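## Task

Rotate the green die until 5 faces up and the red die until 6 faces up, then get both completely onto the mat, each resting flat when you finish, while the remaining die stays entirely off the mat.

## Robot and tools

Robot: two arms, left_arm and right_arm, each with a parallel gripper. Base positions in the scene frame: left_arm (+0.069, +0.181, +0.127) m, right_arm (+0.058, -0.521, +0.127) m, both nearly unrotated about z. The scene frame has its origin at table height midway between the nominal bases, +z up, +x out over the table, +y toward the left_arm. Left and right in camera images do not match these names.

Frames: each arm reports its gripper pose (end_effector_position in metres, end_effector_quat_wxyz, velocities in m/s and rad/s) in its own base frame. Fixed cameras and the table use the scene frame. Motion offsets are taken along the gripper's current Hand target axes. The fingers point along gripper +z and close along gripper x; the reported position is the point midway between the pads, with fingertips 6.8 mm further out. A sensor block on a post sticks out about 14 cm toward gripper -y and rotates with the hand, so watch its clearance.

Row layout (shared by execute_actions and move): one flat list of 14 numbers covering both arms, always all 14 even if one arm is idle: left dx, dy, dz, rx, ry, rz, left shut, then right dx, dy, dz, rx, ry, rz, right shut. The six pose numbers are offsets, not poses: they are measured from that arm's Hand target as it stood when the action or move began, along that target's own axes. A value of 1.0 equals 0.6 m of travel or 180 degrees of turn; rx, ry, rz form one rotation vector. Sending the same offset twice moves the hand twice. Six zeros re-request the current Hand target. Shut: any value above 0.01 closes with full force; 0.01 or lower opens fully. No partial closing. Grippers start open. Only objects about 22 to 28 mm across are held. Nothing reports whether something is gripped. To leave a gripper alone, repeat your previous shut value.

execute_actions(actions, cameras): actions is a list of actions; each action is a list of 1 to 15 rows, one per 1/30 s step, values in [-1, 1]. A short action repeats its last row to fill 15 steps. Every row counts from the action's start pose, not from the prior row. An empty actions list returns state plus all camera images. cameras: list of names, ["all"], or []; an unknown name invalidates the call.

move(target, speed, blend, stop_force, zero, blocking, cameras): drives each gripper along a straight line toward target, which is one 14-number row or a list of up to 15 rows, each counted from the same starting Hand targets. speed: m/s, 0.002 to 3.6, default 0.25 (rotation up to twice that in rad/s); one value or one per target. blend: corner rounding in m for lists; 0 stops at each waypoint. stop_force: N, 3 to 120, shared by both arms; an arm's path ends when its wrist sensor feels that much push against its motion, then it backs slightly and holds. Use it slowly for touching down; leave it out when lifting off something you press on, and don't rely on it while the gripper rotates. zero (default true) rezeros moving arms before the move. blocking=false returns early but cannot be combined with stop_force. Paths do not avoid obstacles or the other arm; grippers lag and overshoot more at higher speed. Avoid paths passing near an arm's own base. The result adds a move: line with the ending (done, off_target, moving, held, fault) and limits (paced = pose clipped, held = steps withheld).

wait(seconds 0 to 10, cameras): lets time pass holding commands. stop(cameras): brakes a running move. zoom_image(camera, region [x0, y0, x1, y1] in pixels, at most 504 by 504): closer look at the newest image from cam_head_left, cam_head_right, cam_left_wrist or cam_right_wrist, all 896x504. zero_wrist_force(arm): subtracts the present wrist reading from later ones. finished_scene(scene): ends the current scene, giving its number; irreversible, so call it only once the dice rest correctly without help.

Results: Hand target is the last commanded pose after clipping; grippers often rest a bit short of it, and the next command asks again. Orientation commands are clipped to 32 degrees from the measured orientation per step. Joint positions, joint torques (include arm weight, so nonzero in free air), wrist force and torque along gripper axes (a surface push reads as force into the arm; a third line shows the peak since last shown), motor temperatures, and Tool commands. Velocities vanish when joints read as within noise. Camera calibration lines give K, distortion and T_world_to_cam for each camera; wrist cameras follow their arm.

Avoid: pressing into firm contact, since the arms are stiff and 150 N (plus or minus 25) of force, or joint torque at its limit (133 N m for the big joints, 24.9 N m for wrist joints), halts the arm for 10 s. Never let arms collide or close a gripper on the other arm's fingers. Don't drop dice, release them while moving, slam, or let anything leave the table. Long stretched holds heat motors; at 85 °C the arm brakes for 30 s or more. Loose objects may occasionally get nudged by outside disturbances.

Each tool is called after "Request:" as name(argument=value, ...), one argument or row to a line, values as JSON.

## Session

Request:
execute_actions(
  actions=[],
)

Request:
zoom_image(
  camera="cam_head_left",
  region=[200, 140, 452, 320],
)

Request:
zoom_image(
  camera="cam_head_left",
  region=[400, 140, 652, 320],
)

Scene clock: 0.00 s.
left_arm: end_effector_position=(+0.1750, -0.0811, +0.0854) end_effector_quat_wxyz=(-0.390, +0.549, -0.532, -0.513) | right_arm: end_effector_position=(+0.4414, +0.0310, +0.0450) end_effector_quat_wxyz=(-0.130, +0.141, +0.981, -0.029)
Joint positions: left_arm=[-1.329 -1.277 2.397 4.993 -1.482 1.706] | right_arm=[3.486 -1.896 -2.148 -0.926 1.64 -0.949]
Joint velocities: within noise
Joint torques (N m): no reading
Motor temperatures (°C): left_arm=[27 28 28 36 36 34] | right_arm=[34 27 27 37 39 32]
Wrist force (N): no reading
Wrist torque (N m): no reading
Wrist force, peak (N): no reading
Hand target: left_arm +0.1750, -0.0811, +0.0854; -0.390, +0.549, -0.532, -0.513 | right_arm +0.4414, +0.0310, +0.0450; -0.130, +0.141, +0.981, -0.029
Tool commands: left_gripper/shut=+0.0 right_gripper/shut=+0.0
camera_calibration:
cam_left_wrist: T_world_to_cam=[[-0.106374, -0.177706, -0.978318, 0.085803], [-0.524305, -0.825977, 0.207043, 0.0223453], [-0.84486, 0.534961, -0.00530983, 0.292042], [0, 0, 0, 1]] pos_world=[0.267577, -0.122526, 0.0808668]
cam_right_wrist: T_world_to_cam=[[-0.926909, 0.271922, 0.258648, 0.383358], [0.374813, 0.636142, 0.674417, -0.19385], [0.018852, 0.722067, -0.691566, 0.0980176], [0, 0, 0, 1]] pos_world=[0.426148, -0.0517027, 0.0993666]

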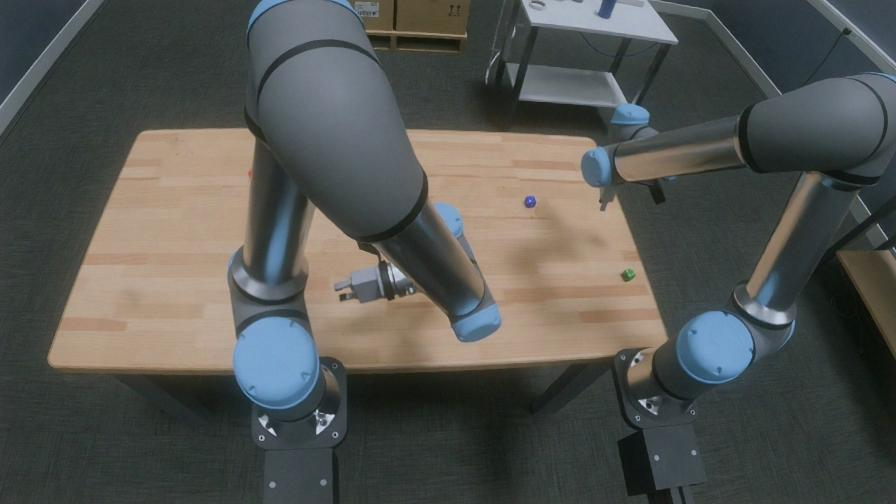

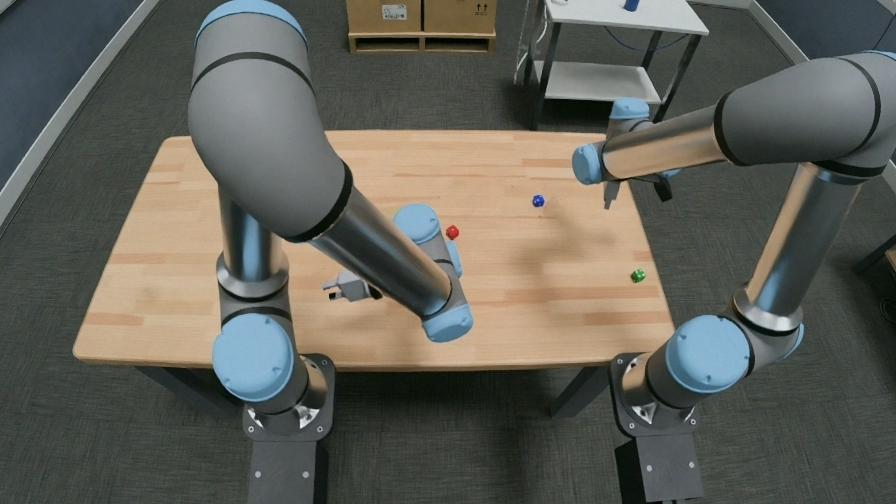

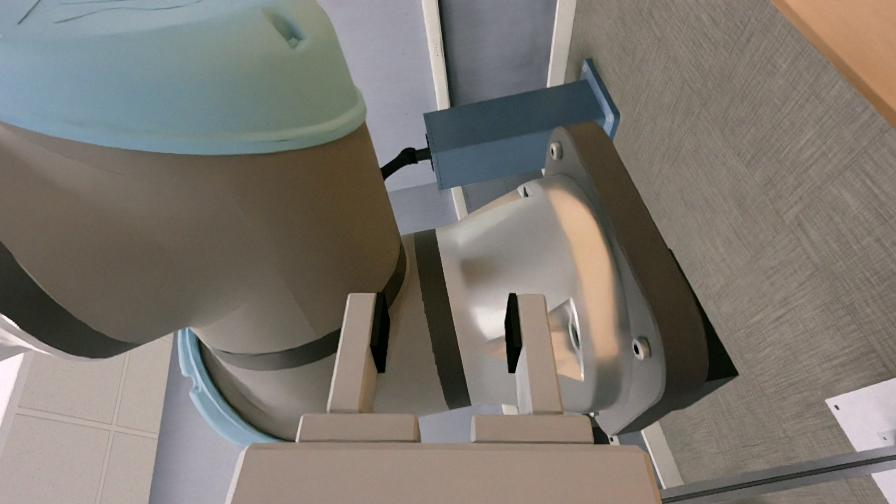

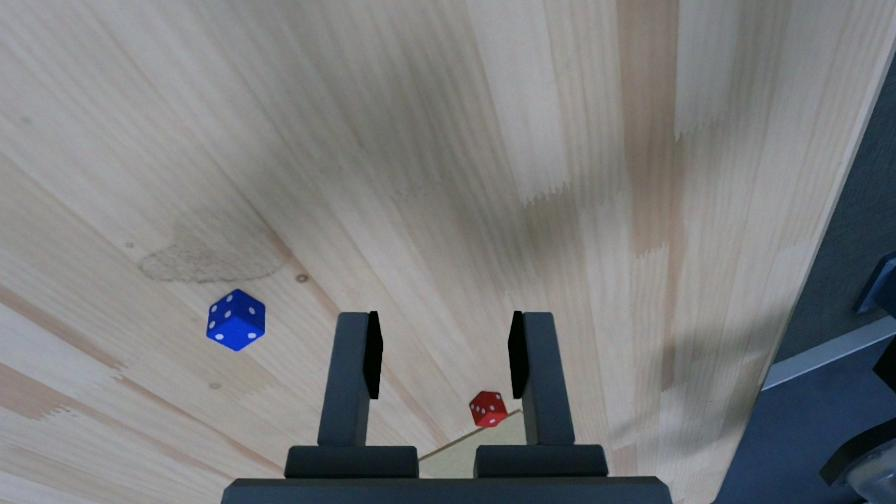

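Scaled by 2.000 from the camera's 896x504 image, which has a finer 1280x720 frame.

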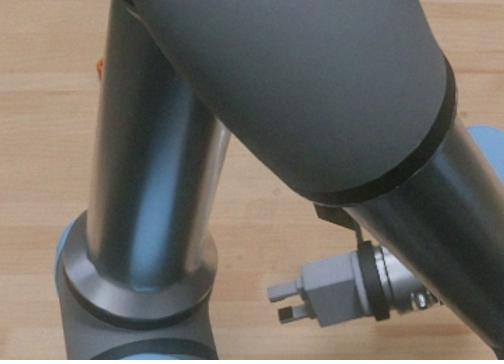

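Scaled by 2.000 from the camera's 896x504 image, which has a finer 1280x720 frame.

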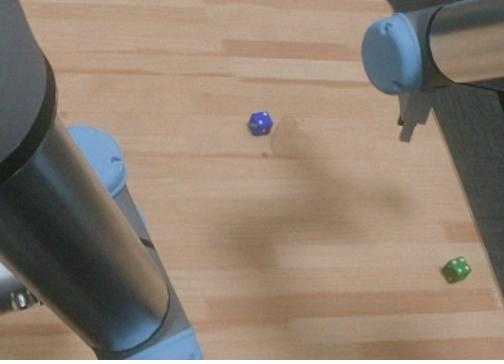

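Request:
move(
  target=[-0.056,-0.5075,0.317,0.06,0.441,0.008,0,0,0,0,0,0,0,0],
  speed=0.6,
  cameras=["all"],
)

Request:
zoom_image(
  camera="cam_right_wrist",
  region=[460, 380, 520, 440],
)

Request:
zoom_image(
  camera="cam_head_right",
  region=[618, 258, 658, 292],
)

Request:
zoom_image(
  camera="cam_head_right",
  region=[432, 215, 472, 249],
)

Request:
zoom_image(
  camera="cam_head_left",
  region=[608, 257, 648, 291],
)

Scene clock: 20.80 s.
left_arm: end_effector_position=(+0.4498, +0.1497, +0.0503) end_effector_quat_wxyz=(-0.001, +0.707, -0.707, -0.001) | right_arm: end_effector_position=(+0.4414, +0.0310, +0.0450) end_effector_quat_wxyz=(-0.130, +0.141, +0.981, -0.029)
Joint positions: left_arm=[0.035 -1.256 2.221 3.747 -1.568 3.176] | right_arm=[3.486 -1.896 -2.148 -0.926 1.64 -0.949]
Joint torques (N m): left_arm=[4.44 -30.43 -17.84 -4.74 -1.73 1.19] | right_arm=[0.97 29.16 15.09 1.95 -0.07 0.3]
Wrist force (N): left_arm=[0.3 -0.4 0.7] | right_arm=[0.2 0.0 0.0]
Wrist torque (N m): left_arm=[-0.17 -0.18 0.21] | right_arm=[-0.01 -0.03 0.00]
Wrist force, peak (N): left_arm=[-0.8 -1.5 1.0] | right_arm=[0.5 -0.2 -0.2]
Hand target: left_arm +0.4498, +0.1497, +0.0503; -0.001, +0.707, -0.707, -0.001 | right_arm +0.4414, +0.0310, +0.0450; -0.130, +0.141, +0.981, -0.029
Off the commanded pose: left_arm 0.000 m, 0 deg | right_arm 0.000 m, 0 deg.
move: done
camera_calibration:
cam_left_wrist: T_world_to_cam=[[-0.0121604, -0.999864, -0.0111032, 0.153846], [-0.647319, -0.000591484, 0.762219, 0.268155], [-0.762122, 0.0164562, -0.647224, 0.473145], [0, 0, 0, 1]] pos_world=[0.536047, 0.146198, 0.103546]
cam_right_wrist: T_world_to_cam=[[-0.926909, 0.271922, 0.258648, 0.383358], [0.374813, 0.636142, 0.674417, -0.19385], [0.018852, 0.722067, -0.691566, 0.0980176], [0, 0, 0, 1]] pos_world=[0.426148, -0.0517027, 0.0993666]

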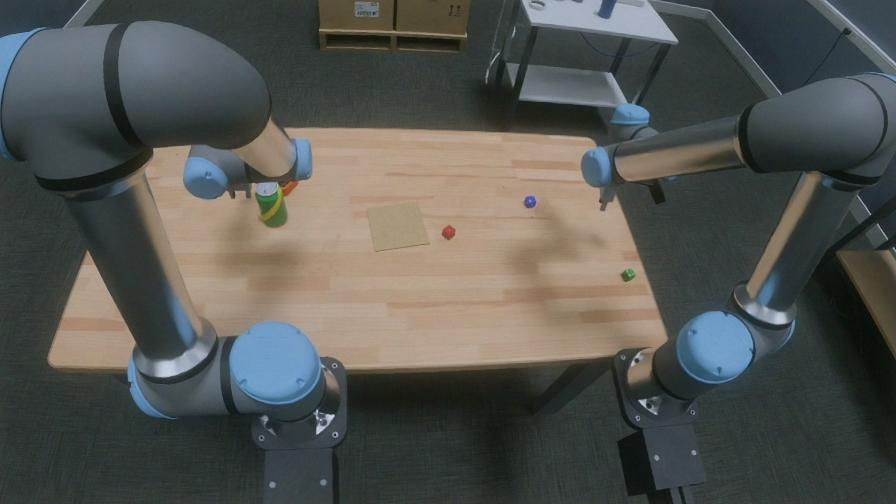

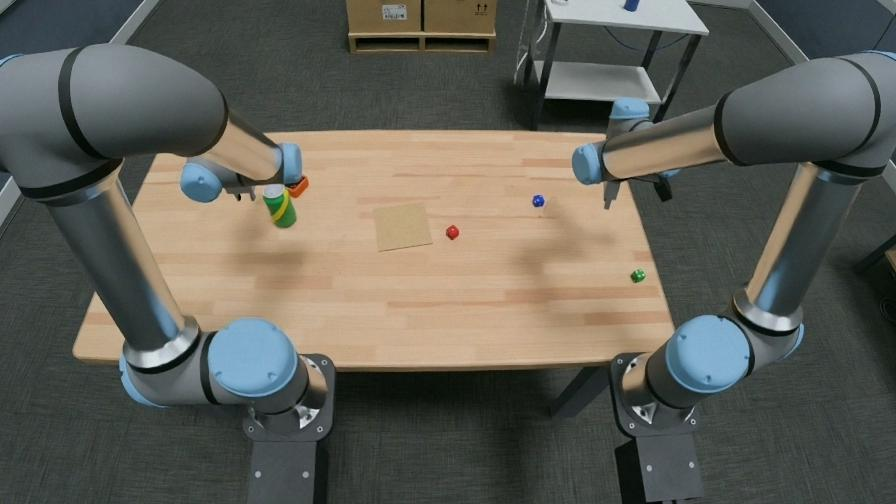

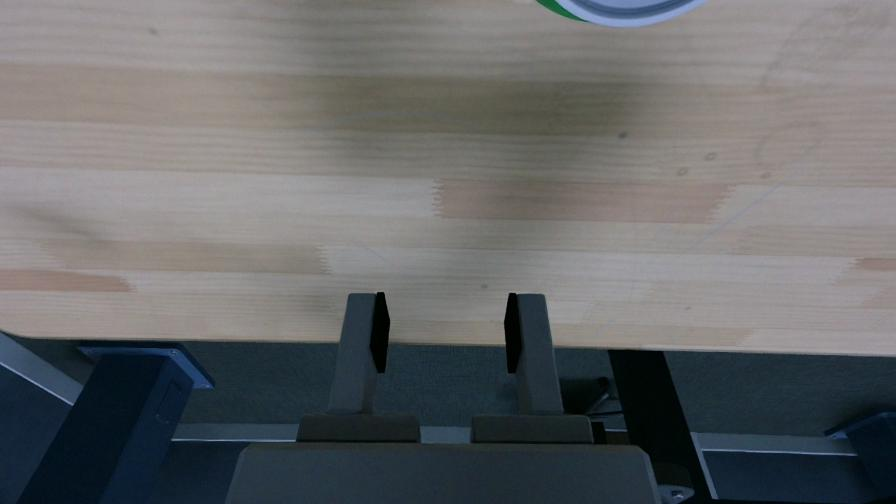

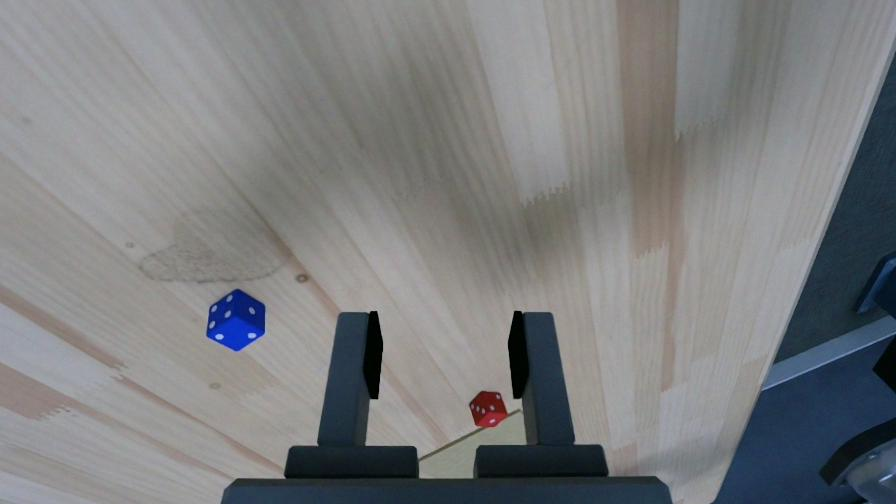

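Scaled by 8.400 from the camera's 896x504 image, which has a finer 1280x720 frame.

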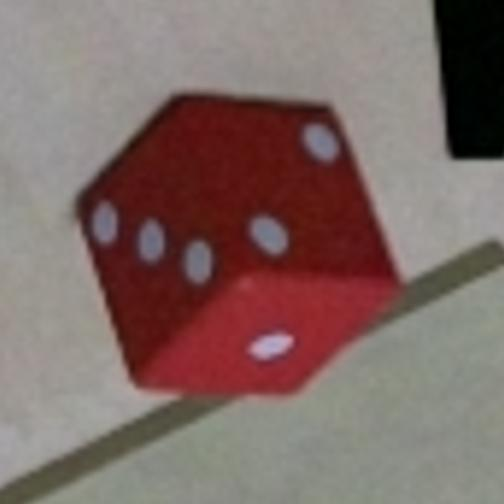

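Scaled by 12.600 from the camera's 896x504 image, which has a finer 1280x720 frame.

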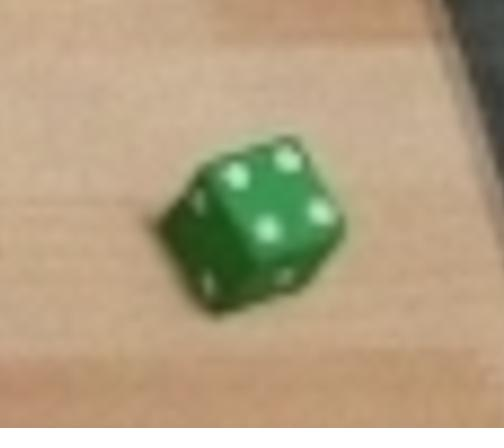

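Scaled by 12.600 from the camera's 896x504 image, which has a finer 1280x720 frame.

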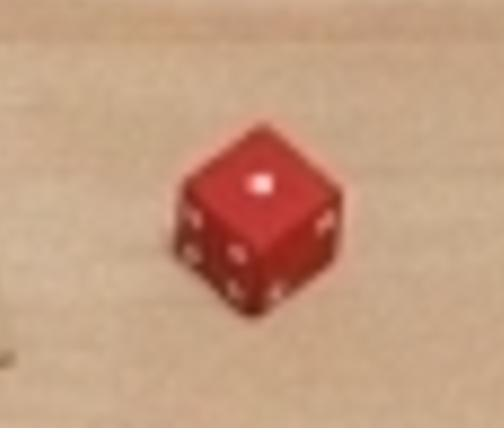

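Scaled by 12.600 from the camera's 896x504 image, which has a finer 1280x720 frame.

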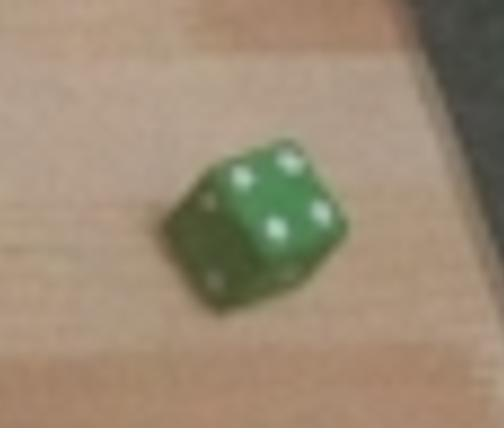

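Request:
move(
  target=[0.841,-0.029,0.142,-0.104,-0.0475,0.269,0,0.0707,-0.248,0.18,-0.1145,-0.054,-0.189,0],
  speed=0.6,
  cameras=["all"],
)

Scene clock: 76.53 s.
left_arm: end_effector_position=(+0.4675, -0.3546, -0.0363) end_effector_quat_wxyz=(-0.060, -0.346, +0.922, +0.164) | right_arm: end_effector_position=(+0.3336, -0.1017, -0.0348) end_effector_quat_wxyz=(-0.024, -0.132, +0.976, +0.171)
Joint positions: left_arm=[-0.876 -0.829 1.684 4.208 -1.576 3.119] | right_arm=[3.052 -2.026 -2.484 -0.33 1.895 -1.95]
Joint torques (N m): left_arm=[-0.34 -42.07 -23.52 -1.04 1.77 -0.4] | right_arm=[-1.52 40.59 17.22 2.48 -1.59 -1.95]
Wrist force (N): left_arm=[-0.2 -0.9 0.5] | right_arm=[-0.3 -0.2 0.3]
Wrist torque (N m): left_arm=[-0.16 -0.14 0.19] | right_arm=[0.00 0.06 -0.18]
Wrist force, peak (N): left_arm=[1.4 -3.7 0.2] | right_arm=[0.6 -0.9 0.5]
Hand target: left_arm +0.4675, -0.3546, -0.0363; -0.060, -0.346, +0.922, +0.164 | right_arm +0.3336, -0.1017, -0.0347; -0.024, -0.132, +0.976, +0.171
Off the commanded pose: left_arm 0.000 m, 0 deg | right_arm 0.000 m, 0 deg.
move: done
camera_calibration:
cam_left_wrist: T_world_to_cam=[[-0.763105, -0.64625, -0.0055877, 0.125511], [-0.227821, 0.260904, 0.938097, 0.24834], [-0.604788, 0.71714, -0.346327, 0.624814], [0, 0, 0, 1]] pos_world=[0.530235, -0.431761, -0.0158764]
cam_right_wrist: T_world_to_cam=[[-0.959237, -0.282505, 0.0074521, 0.285753], [-0.0919142, 0.336811, 0.937075, 0.119155], [-0.267238, 0.898192, -0.349048, 0.26595], [0, 0, 0, 1]] pos_world=[0.356128, -0.198281, -0.0209576]

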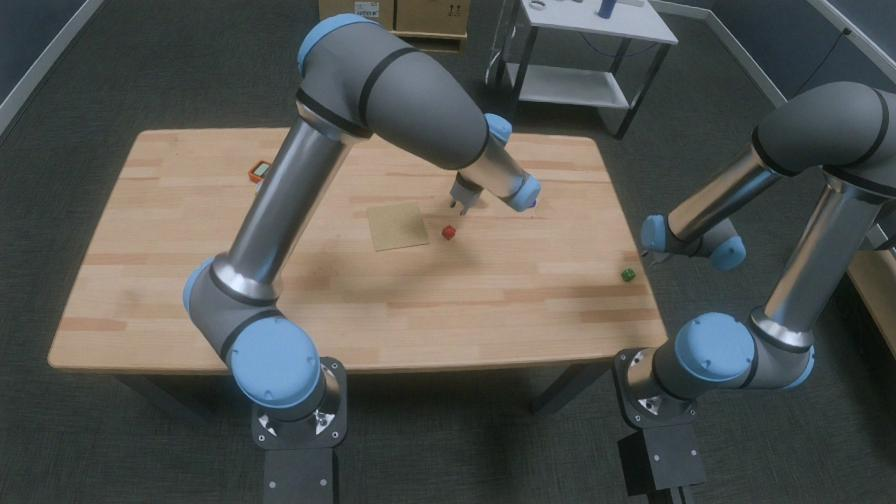

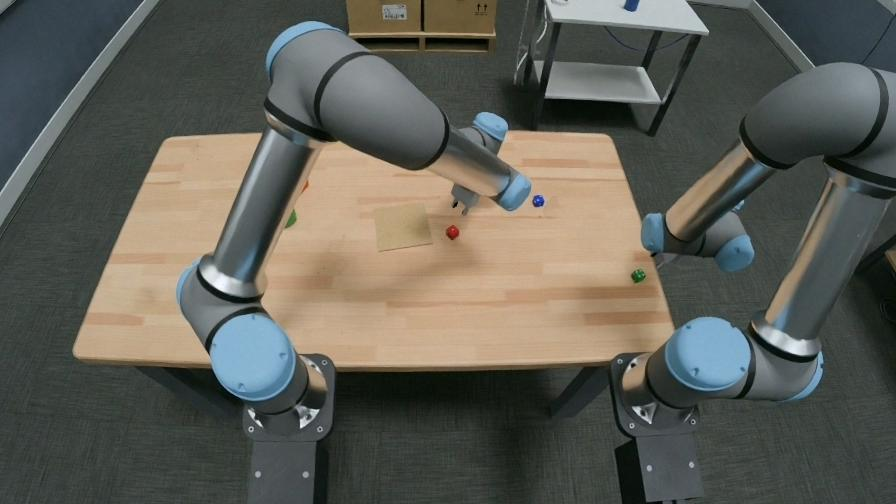

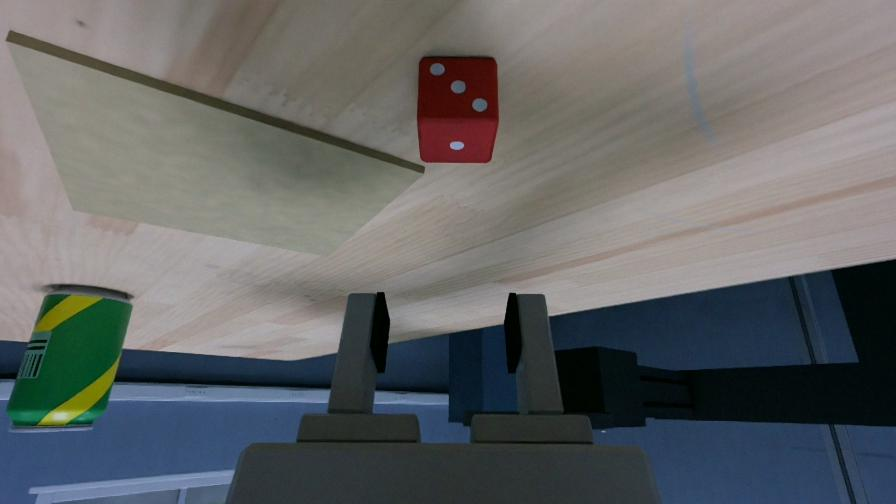

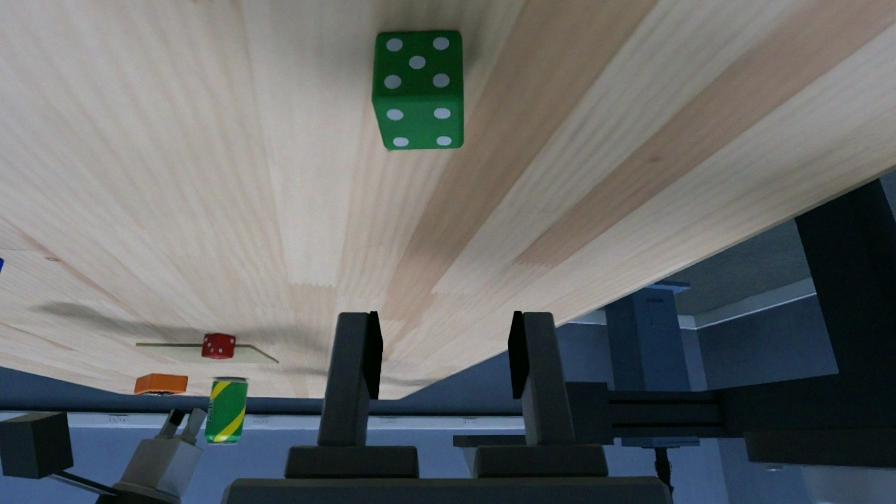

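Request:
move(
  target=[0.0057,-0.0028,0.1363,0,0,0,0,-0.0037,-0.0213,0.1325,0,0,0,0],
  speed=0.1,
  stop_force=12,
)

Request:
execute_actions(
  actions=[
    [[0,0,0,0,0,0,1,0,0,0,0,0,0,1]],
  ],
)

Request:
move(
  target=[
    [0,0.045,-0.125,0,0,0,1,0,0.06,-0.166,0,0,0,1],
    [0,0.045,-0.125,0.3444,0,0,1,0,0.06,-0.166,0,0,0,1],
  ],
  speed=[0.3,0.6],
  blend=[0.02,0],
)

Request:
move(
  target=[
    [0,0.0842,0.0935,0,0,0,1,0,0,0,0,0,0,1],
    [0,0.0842,0.0935,0,0,0,0,0,0,0,0,0,0,1],
    [0,0.0842,-0.0065,0,0,0,0,0,0,0,0,0,0,1],
  ],
  speed=[0.06,0.1,0.2],
  cameras=["all"],
)

Scene clock: 93.10 s.
left_arm: end_effector_position=(+0.4476, -0.3368, -0.1137) end_effector_quat_wxyz=(-0.060, -0.346, +0.922, +0.164) | right_arm: end_effector_position=(+0.3319, -0.0904, -0.0942) end_effector_quat_wxyz=(-0.024, -0.132, +0.976, +0.171)
Joint positions: left_arm=[-0.883 -0.717 1.762 4.018 -1.578 3.114] | right_arm=[3.083 -2.255 -2.482 -0.093 1.899 -1.918]
Joint torques (N m): left_arm=[8.89 -58.65 -18.48 -3.41 0.12 1.31] | right_arm=[2.96 14.82 11.7 1.91 2.19 1.7]
Wrist force (N): left_arm=[-0.1 -0.8 0.4] | right_arm=[-0.2 3.5 -7.3]
Wrist torque (N m): left_arm=[-0.17 -0.14 0.18] | right_arm=[0.20 -0.13 -0.08]
Wrist force, peak (N): left_arm=[-0.2 -1.0 1.3] | right_arm=[-23.9 25.1 -118.6]
Hand target: left_arm +0.4477, -0.3368, -0.1137; -0.060, -0.346, +0.922, +0.164 | right_arm +0.3319, -0.0904, -0.0942; -0.024, -0.132, +0.976, +0.171 (not the last commanded pose)
Off the commanded pose: left_arm 0.000 m, 0 deg | right_arm 0.020 m, 0 deg.
move: contact (right_arm)

Scene clock: 93.80 s.
left_arm: end_effector_position=(+0.4477, -0.3368, -0.1137) end_effector_quat_wxyz=(-0.060, -0.346, +0.922, +0.164) | right_arm: end_effector_position=(+0.3319, -0.0904, -0.0942) end_effector_quat_wxyz=(-0.024, -0.132, +0.976, +0.171)
Joint positions: left_arm=[-0.883 -0.717 1.762 4.018 -1.578 3.114] | right_arm=[3.083 -2.255 -2.482 -0.093 1.899 -1.918]
Joint torques (N m): left_arm=[11.6 -58.36 -18.8 -3.52 1.5 1.24] | right_arm=[3.78 13.59 7.02 1.12 0.59 1.85]
Wrist force (N): left_arm=[-0.2 -1.1 0.6] | right_arm=[-0.6 4.1 -7.0]
Wrist torque (N m): left_arm=[-0.19 -0.13 0.17] | right_arm=[0.21 -0.08 -0.08]
Wrist force, peak (N): left_arm=[-0.2 -1.1 0.6] | right_arm=[-1.1 3.9 -7.4]
Hand target: left_arm +0.4477, -0.3368, -0.1137; -0.060, -0.346, +0.922, +0.164 | right_arm +0.3319, -0.0904, -0.0942; -0.024, -0.132, +0.976, +0.171
Off the commanded pose: left_arm 0.000 m, 0 deg | right_arm 0.000 m, 0 deg.

Scene clock: 95.77 s.
left_arm: end_effector_position=(+0.4478, -0.3373, -0.0340) end_effector_quat_wxyz=(+0.127, -0.327, +0.875, -0.334) | right_arm: end_effector_position=(+0.3321, -0.0904, +0.0117) end_effector_quat_wxyz=(-0.024, -0.132, +0.976, +0.171)
Joint positions: left_arm=[-0.897 -0.698 2.234 2.446 -1.54 3.111] | right_arm=[3.083 -1.85 -2.491 -0.489 1.899 -1.918]
Joint torques (N m): left_arm=[-3.78 -38.89 -1.58 -4.77 -1.94 -0.65] | right_arm=[-8.2 36.07 -3.55 0.3 -2.23 1.88]
Wrist force (N): left_arm=[0.7 0.4 0.1] | right_arm=[-0.1 1.1 0.8]
Wrist torque (N m): left_arm=[-0.12 -0.18 0.08] | right_arm=[0.12 0.01 -0.03]
Wrist force, peak (N): left_arm=[-0.2 -1.8 2.5] | right_arm=[-0.5 4.0 -6.8]
Hand target: left_arm +0.4478, -0.3372, -0.0340; +0.127, -0.327, +0.875, -0.335 | right_arm +0.3321, -0.0904, +0.0117; -0.024, -0.132, +0.976, +0.171
Off the commanded pose: left_arm 0.000 m, 0 deg | right_arm 0.000 m, 0 deg.
move: done

Scene clock: 98.70 s.
left_arm: end_effector_position=(+0.4214, -0.3069, -0.0648) end_effector_quat_wxyz=(+0.127, -0.327, +0.875, -0.335) | right_arm: end_effector_position=(+0.3321, -0.0904, +0.0117) end_effector_quat_wxyz=(-0.024, -0.132, +0.976, +0.171)
Joint positions: left_arm=[-0.901 -0.597 2.303 2.276 -1.537 3.108] | right_arm=[3.083 -1.85 -2.491 -0.489 1.899 -1.918]
Joint torques (N m): left_arm=[-6.39 -34.91 1.45 -1.11 0.5 -0.32] | right_arm=[-9.48 36.85 -2.22 0.43 -2.24 1.83]
Wrist force (N): left_arm=[0.6 0.1 0.3] | right_arm=[0.3 0.9 0.9]
Wrist torque (N m): left_arm=[-0.14 -0.17 0.29] | right_arm=[0.10 -0.02 -0.02]
Wrist force, peak (N): left_arm=[0.4 0.4 1.2] | right_arm=[0.2 1.2 1.0]
Hand target: left_arm +0.4214, -0.3069, -0.0648; +0.127, -0.327, +0.875, -0.335 | right_arm +0.3321, -0.0904, +0.0117; -0.024, -0.132, +0.976, +0.171
Off the commanded pose: left_arm 0.000 m, 0 deg | right_arm 0.000 m, 0 deg.
move: done
camera_calibration:
cam_left_wrist: T_world_to_cam=[[-0.756194, -0.654126, -0.0170377, 0.114908], [-0.649996, 0.747912, 0.134659, 0.527465], [-0.0753411, 0.112903, -0.990746, 0.102528], [0, 0, 0, 1]] pos_world=[0.437467, -0.330909, 0.0325087]
cam_right_wrist: T_world_to_cam=[[-0.959122, -0.282888, 0.00775198, 0.287135], [-0.0916908, 0.336556, 0.937189, 0.0715159], [-0.267728, 0.898167, -0.348737, 0.27182], [0, 0, 0, 1]] pos_world=[0.354728, -0.186982, 0.0255438]

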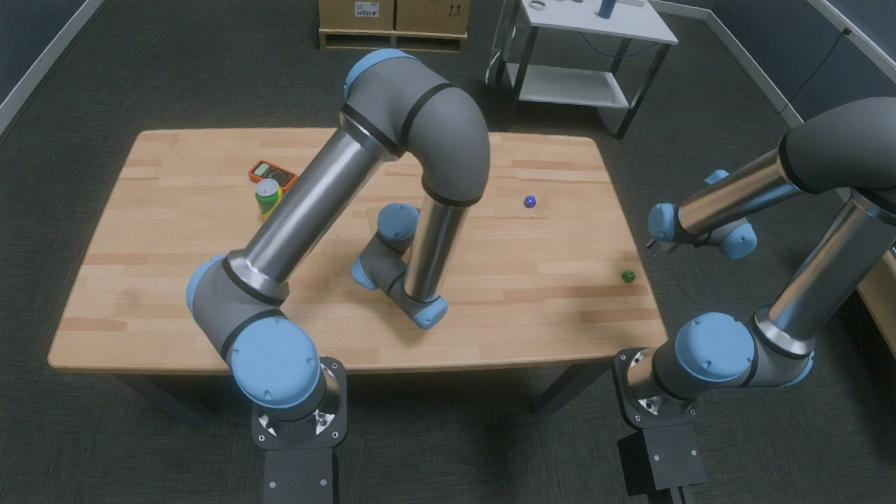

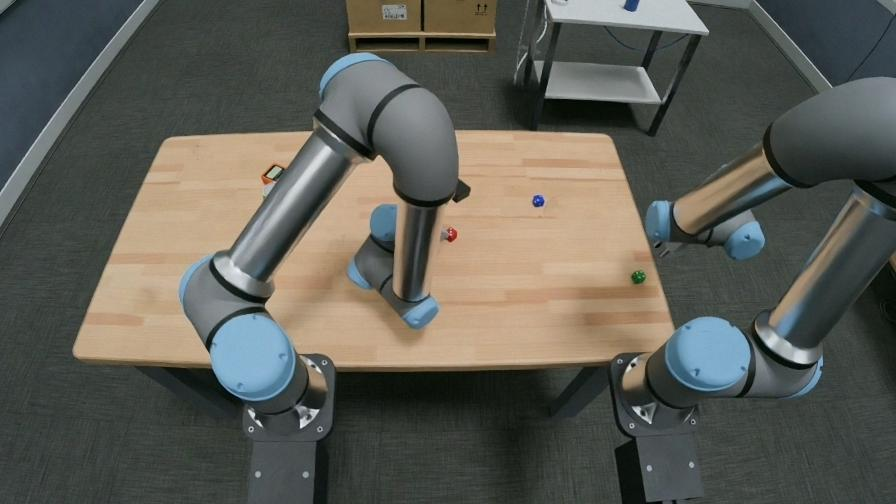

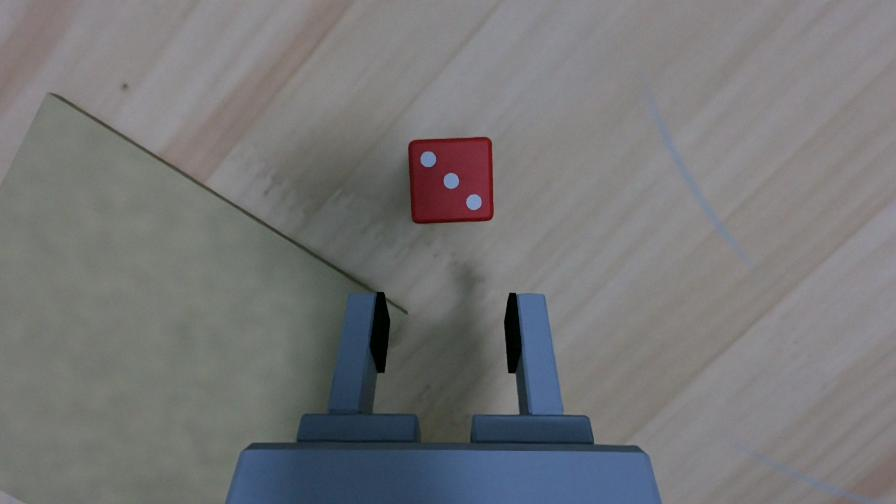

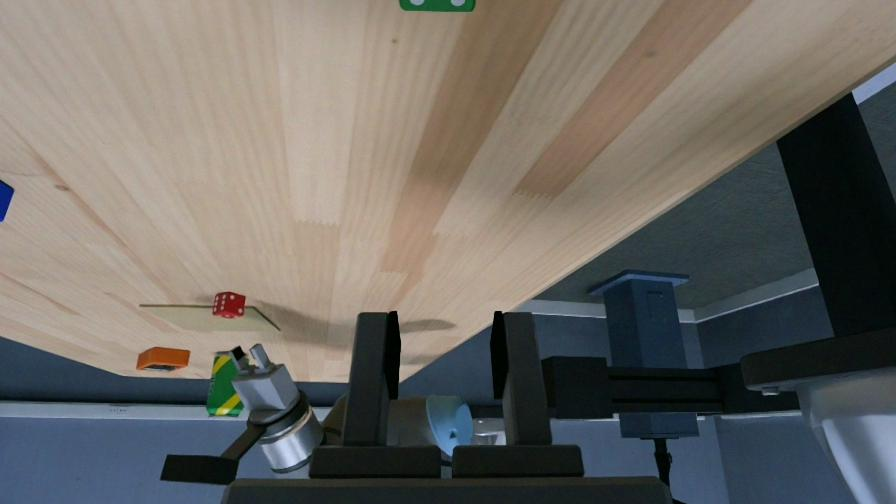

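Request:
move(
  target=[0.002,-0.0813,0.0463,-0.3444,0,0,0,-0.0058,0,0,0,0,0,0],
  speed=0.5,
)

Request:
move(
  target=[0,0,0.1083,0,0,0,0,0,-0.0633,0.1997,0,0,0,0],
  speed=0.08,
  stop_force=12,
  cameras=["cam_left_wrist","cam_right_wrist"],
)

Scene clock: 133.50 s.
left_arm: end_effector_position=(+0.4565, -0.3490, -0.0530) end_effector_quat_wxyz=(-0.060, -0.346, +0.922, +0.164) | right_arm: end_effector_position=(+0.3354, -0.0895, +0.0117) end_effector_quat_wxyz=(-0.024, -0.132, +0.976, +0.171)
Joint positions: left_arm=[-0.884 -0.817 1.725 4.155 -1.579 3.112] | right_arm=[3.086 -1.854 -2.484 -0.491 1.899 -1.915]
Joint torques (N m): left_arm=[8.01 -57.63 -20.33 -0.43 1.11 -0.69] | right_arm=[9.1 8.71 18.04 0.58 2.42 1.4]
Wrist force (N): left_arm=[-0.2 -0.9 0.5] | right_arm=[0.2 0.7 0.7]
Wrist torque (N m): left_arm=[-0.17 -0.15 -0.03] | right_arm=[0.09 -0.01 -0.20]
Wrist force, peak (N): left_arm=[-0.4 -1.5 0.6] | right_arm=[0.2 1.2 1.1]
Hand target: left_arm +0.4565, -0.3490, -0.0529; -0.060, -0.346, +0.922, +0.164 | right_arm +0.3354, -0.0895, +0.0117; -0.024, -0.132, +0.976, +0.171
Off the commanded pose: left_arm 0.000 m, 0 deg | right_arm 0.000 m, 0 deg.
move: done

Scene clock: 136.17 s.
left_arm: end_effector_position=(+0.4420, -0.3321, -0.1139) end_effector_quat_wxyz=(-0.060, -0.346, +0.922, +0.164) | right_arm: end_effector_position=(+0.3339, -0.0846, -0.1139) end_effector_quat_wxyz=(-0.024, -0.132, +0.976, +0.171)
Joint positions: left_arm=[-0.885 -0.725 1.785 4.003 -1.579 3.111] | right_arm=[3.1 -2.332 -2.469 -0.024 1.901 -1.901]
Joint torques (N m): left_arm=[-11.23 -58.55 -19.73 -0.19 -1.92 -1.18] | right_arm=[-2.89 46.22 -12.05 3.51 1.66 -1.83]
Wrist force (N): left_arm=[-0.2 -0.7 0.5] | right_arm=[0.6 1.3 0.8]
Wrist torque (N m): left_arm=[-0.15 -0.13 0.17] | right_arm=[0.14 -0.03 -0.19]
Wrist force, peak (N): left_arm=[-0.3 -1.0 0.8] | right_arm=[0.4 1.2 1.5]
Hand target: left_arm +0.4420, -0.3321, -0.1139; -0.060, -0.346, +0.922, +0.164 | right_arm +0.3339, -0.0846, -0.1139; -0.024, -0.132, +0.976, +0.171
Off the commanded pose: left_arm 0.000 m, 0 deg | right_arm 0.000 m, 0 deg.
move: done
camera_calibration:
cam_left_wrist: T_world_to_cam=[[-0.763233, -0.646099, -0.00564659, 0.120203], [-0.227737, 0.260825, 0.93814, 0.309457], [-0.604658, 0.717305, -0.34621, 0.566299], [0, 0, 0, 1]] pos_world=[0.504635, -0.409261, -0.0935764]
cam_right_wrist: T_world_to_cam=[[-0.959122, -0.282888, 0.00775198, 0.291475], [-0.0916908, 0.336556, 0.937189, 0.18744], [-0.267728, 0.898167, -0.348737, 0.223291], [0, 0, 0, 1]] pos_world=[0.356528, -0.181182, -0.100056]
Images, in order (width x height): cam_left_wrist 896x504, cam_right_wrist 896x504.

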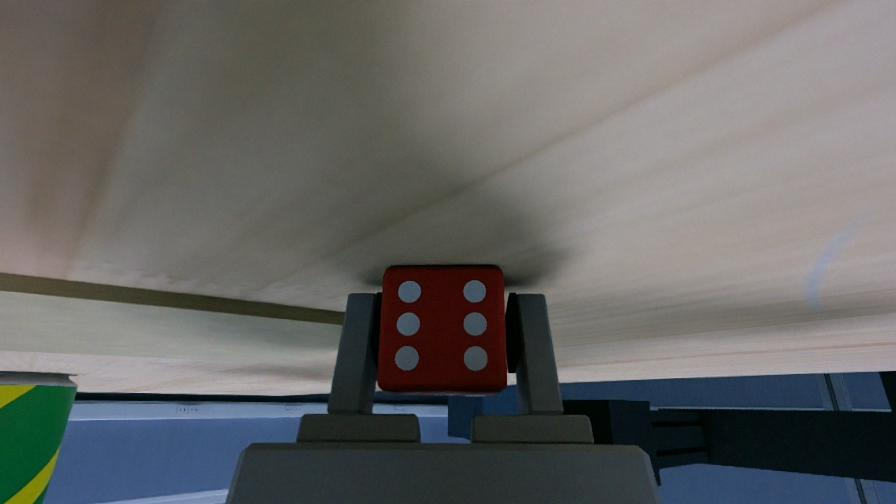

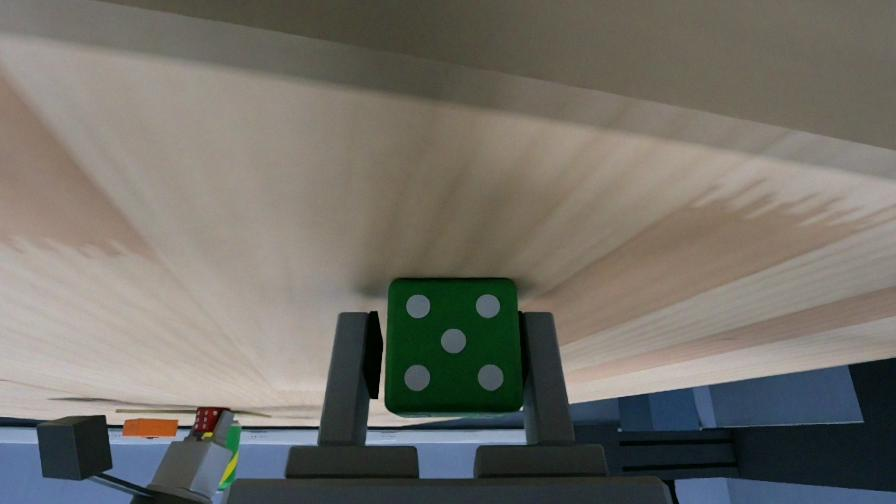

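Request:
execute_actions(
  actions=[
    [[0,0,0,0,0,0,1,0,0,0,0,0,0,1]],
  ],
)

Request:
move(
  target=[
    [0,0.045,-0.125,0,0,0,1,0,0.057,-0.157,0,0,0,1],
    [-0.162,0.096,-0.107,0.3444,0,0,1,0,0.057,-0.157,0,0,0,1],
  ],
  speed=[0.3,0.6],
  blend=[0.02,0],
)

Request:
move(
  target=[
    [0,0.0808,0.0898,0,0,0,1,0,0,0,0,0,0,1],
    [0,0.0808,0.0898,0,0,0,0,0,0,0,0,0,0,1],
    [0,0.0808,-0.0065,0,0,0,0,0,0,0,0,0,0,1],
    [-0.2,0.22,-0.378,0,0,0,0,0,0,0,0,0,0,1],
  ],
  speed=[0.05,0.1,0.2,0.4],
  cameras=["all"],
)

Request:
zoom_image(
  camera="cam_head_left",
  region=[350, 180, 470, 270],
)

Scene clock: 154.63 s.
left_arm: end_effector_position=(+0.4420, -0.3321, -0.1139) end_effector_quat_wxyz=(-0.060, -0.346, +0.922, +0.164) | right_arm: end_effector_position=(+0.3339, -0.0846, -0.1139) end_effector_quat_wxyz=(-0.024, -0.132, +0.976, +0.171)
Joint positions: left_arm=[-0.885 -0.725 1.785 4.003 -1.579 3.111] | right_arm=[3.1 -2.332 -2.469 -0.023 1.901 -1.901]
Joint torques (N m): left_arm=[-4.88 -58.78 -19.09 -0.42 -0.72 0.06] | right_arm=[-2.69 45.38 -10.4 3.17 -1.73 -1.68]
Wrist force (N): left_arm=[-0.3 -1.0 0.7] | right_arm=[-0.1 1.5 0.7]
Wrist torque (N m): left_arm=[-0.17 -0.12 0.18] | right_arm=[0.16 0.03 -0.20]
Wrist force, peak (N): left_arm=[-0.6 -1.0 0.7] | right_arm=[0.2 1.5 0.9]
Hand target: left_arm +0.4420, -0.3321, -0.1139; -0.060, -0.346, +0.922, +0.164 | right_arm +0.3339, -0.0846, -0.1139; -0.024, -0.132, +0.976, +0.171
Off the commanded pose: left_arm 0.000 m, 0 deg | right_arm 0.000 m, 0 deg.

Scene clock: 156.57 s.
left_arm: end_effector_position=(+0.4941, -0.2441, -0.0336) end_effector_quat_wxyz=(+0.127, -0.327, +0.875, -0.334) end_effector_velocity=(+0.000, -0.001, +0.001) end_effector_angular_velocity=(-0.003, -0.004, +0.000) | right_arm: end_effector_position=(+0.3340, -0.0845, -0.0137) end_effector_quat_wxyz=(-0.024, -0.132, +0.976, +0.171)
Joint positions: left_arm=[-0.657 -0.701 2.237 2.454 -1.7 3.29] | right_arm=[3.1 -1.945 -2.501 -0.378 1.901 -1.901]
Joint velocities: left_arm=[0 0.001 -0.001 -0.005 0 0] | right_arm=[within noise]
Joint torques (N m): left_arm=[-12.59 -36.94 3.84 -4.95 0.44 -1.53] | right_arm=[-0.68 39.3 -5.6 0.24 -0.54 1.85]
Wrist force (N): left_arm=[0.6 0.5 0.5] | right_arm=[0.2 1.2 0.9]
Wrist torque (N m): left_arm=[-0.12 -0.17 0.26] | right_arm=[0.15 0.00 -0.01]
Wrist force, peak (N): left_arm=[-0.2 -1.5 2.0] | right_arm=[0.2 0.4 2.7]
Hand target: left_arm +0.4940, -0.2442, -0.0336; +0.127, -0.327, +0.875, -0.335 | right_arm +0.3340, -0.0845, -0.0137; -0.024, -0.132, +0.976, +0.171
Off the commanded pose: left_arm 0.000 m, 0 deg | right_arm 0.000 m, 0 deg.
move: done

Scene clock: 160.73 s.
left_arm: end_effector_position=(+0.4202, +0.0227, +0.0472) end_effector_quat_wxyz=(+0.127, -0.327, +0.875, -0.335) | right_arm: end_effector_position=(+0.3340, -0.0845, -0.0137) end_effector_quat_wxyz=(-0.024, -0.132, +0.976, +0.171)
Joint positions: left_arm=[-0.04 -1.044 2.535 2.668 -2.076 3.81] | right_arm=[3.1 -1.945 -2.501 -0.378 1.901 -1.901]
Joint torques (N m): left_arm=[12.79 -33.94 3.83 -1.12 -1.77 1.61] | right_arm=[-0.92 38.76 -4.23 0.41 -1.72 1.96]
Wrist force (N): left_arm=[0.4 0.4 0.0] | right_arm=[0.1 0.9 0.7]
Wrist torque (N m): left_arm=[-0.12 -0.16 0.29] | right_arm=[0.12 0.01 0.00]
Wrist force, peak (N): left_arm=[1.6 -0.6 2.1] | right_arm=[-0.1 1.3 0.9]
Hand target: left_arm +0.4201, +0.0228, +0.0473; +0.127, -0.327, +0.875, -0.335 | right_arm +0.3340, -0.0845, -0.0137; -0.024, -0.132, +0.976, +0.171
Off the commanded pose: left_arm 0.000 m, 0 deg | right_arm 0.000 m, 0 deg.
move: done
camera_calibration:
cam_left_wrist: T_world_to_cam=[[-0.756206, -0.654108, -0.017167, 0.331533], [-0.649982, 0.747897, 0.134807, 0.265064], [-0.0753392, 0.1131, -0.990723, 0.176184], [0, 0, 0, 1]] pos_world=[0.436267, -0.00130864, 0.144509]
cam_right_wrist: T_world_to_cam=[[-0.959122, -0.282888, 0.00775198, 0.290823], [-0.0916908, 0.336556, 0.937189, 0.093509], [-0.267728, 0.898167, -0.348737, 0.258171], [0, 0, 0, 1]] pos_world=[0.356628, -0.181082, 0.000143771]

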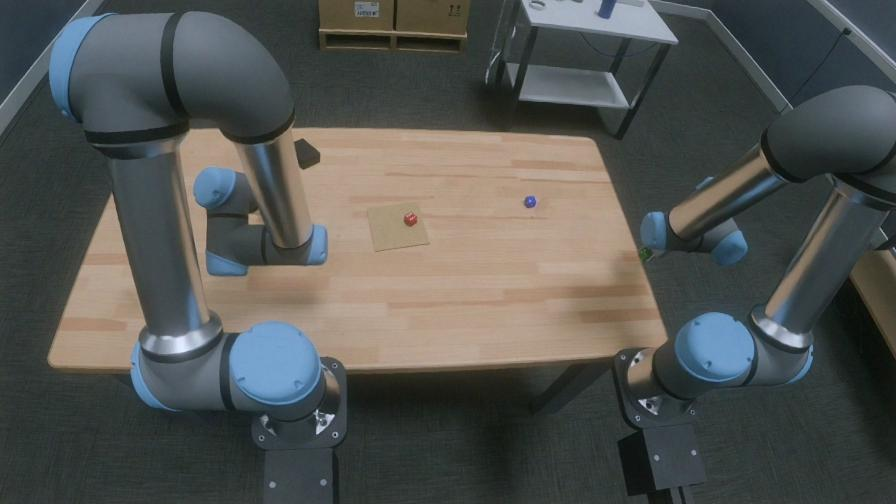

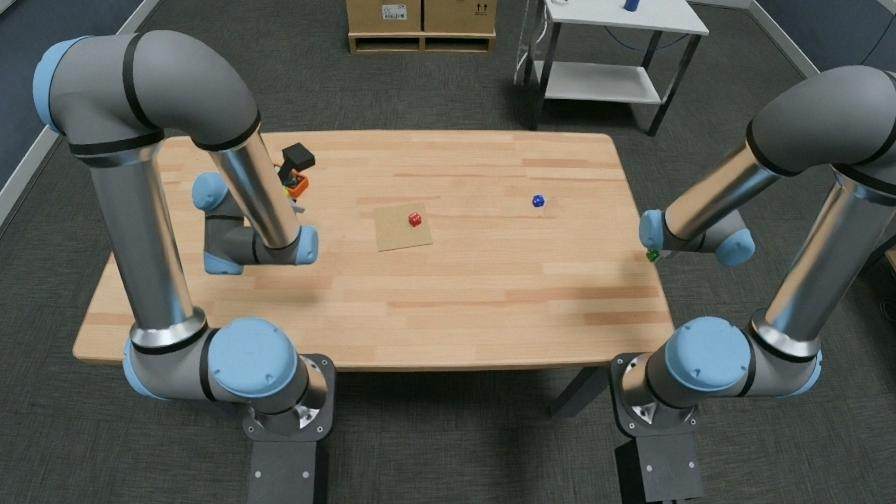

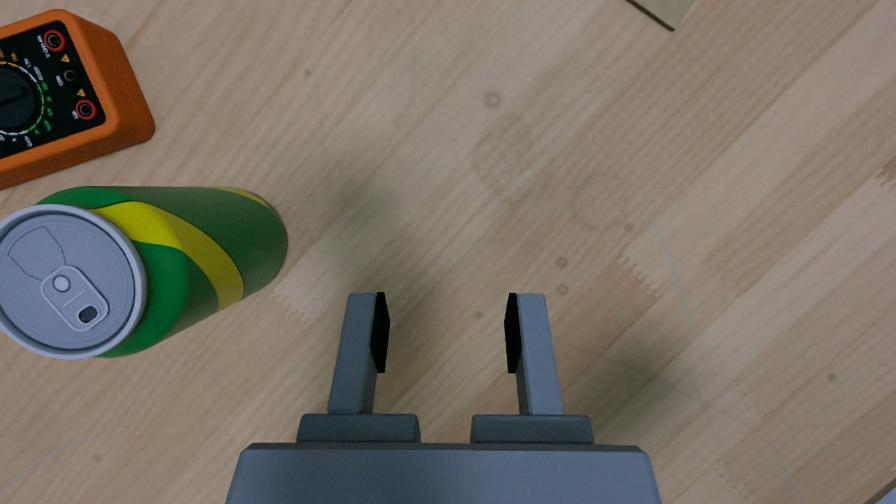

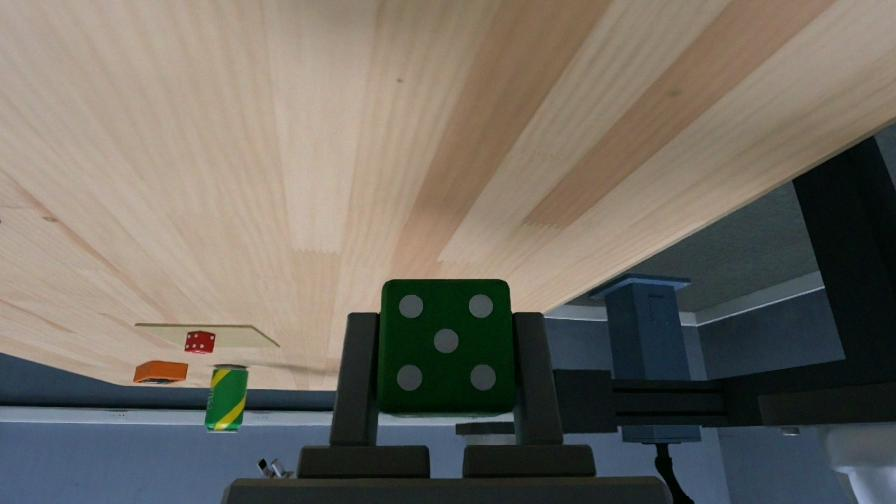

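Scaled by 4.200 from the camera's 896x504 image, which has a finer 1280x720 frame.

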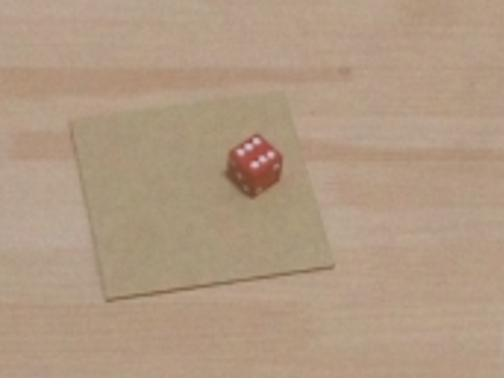

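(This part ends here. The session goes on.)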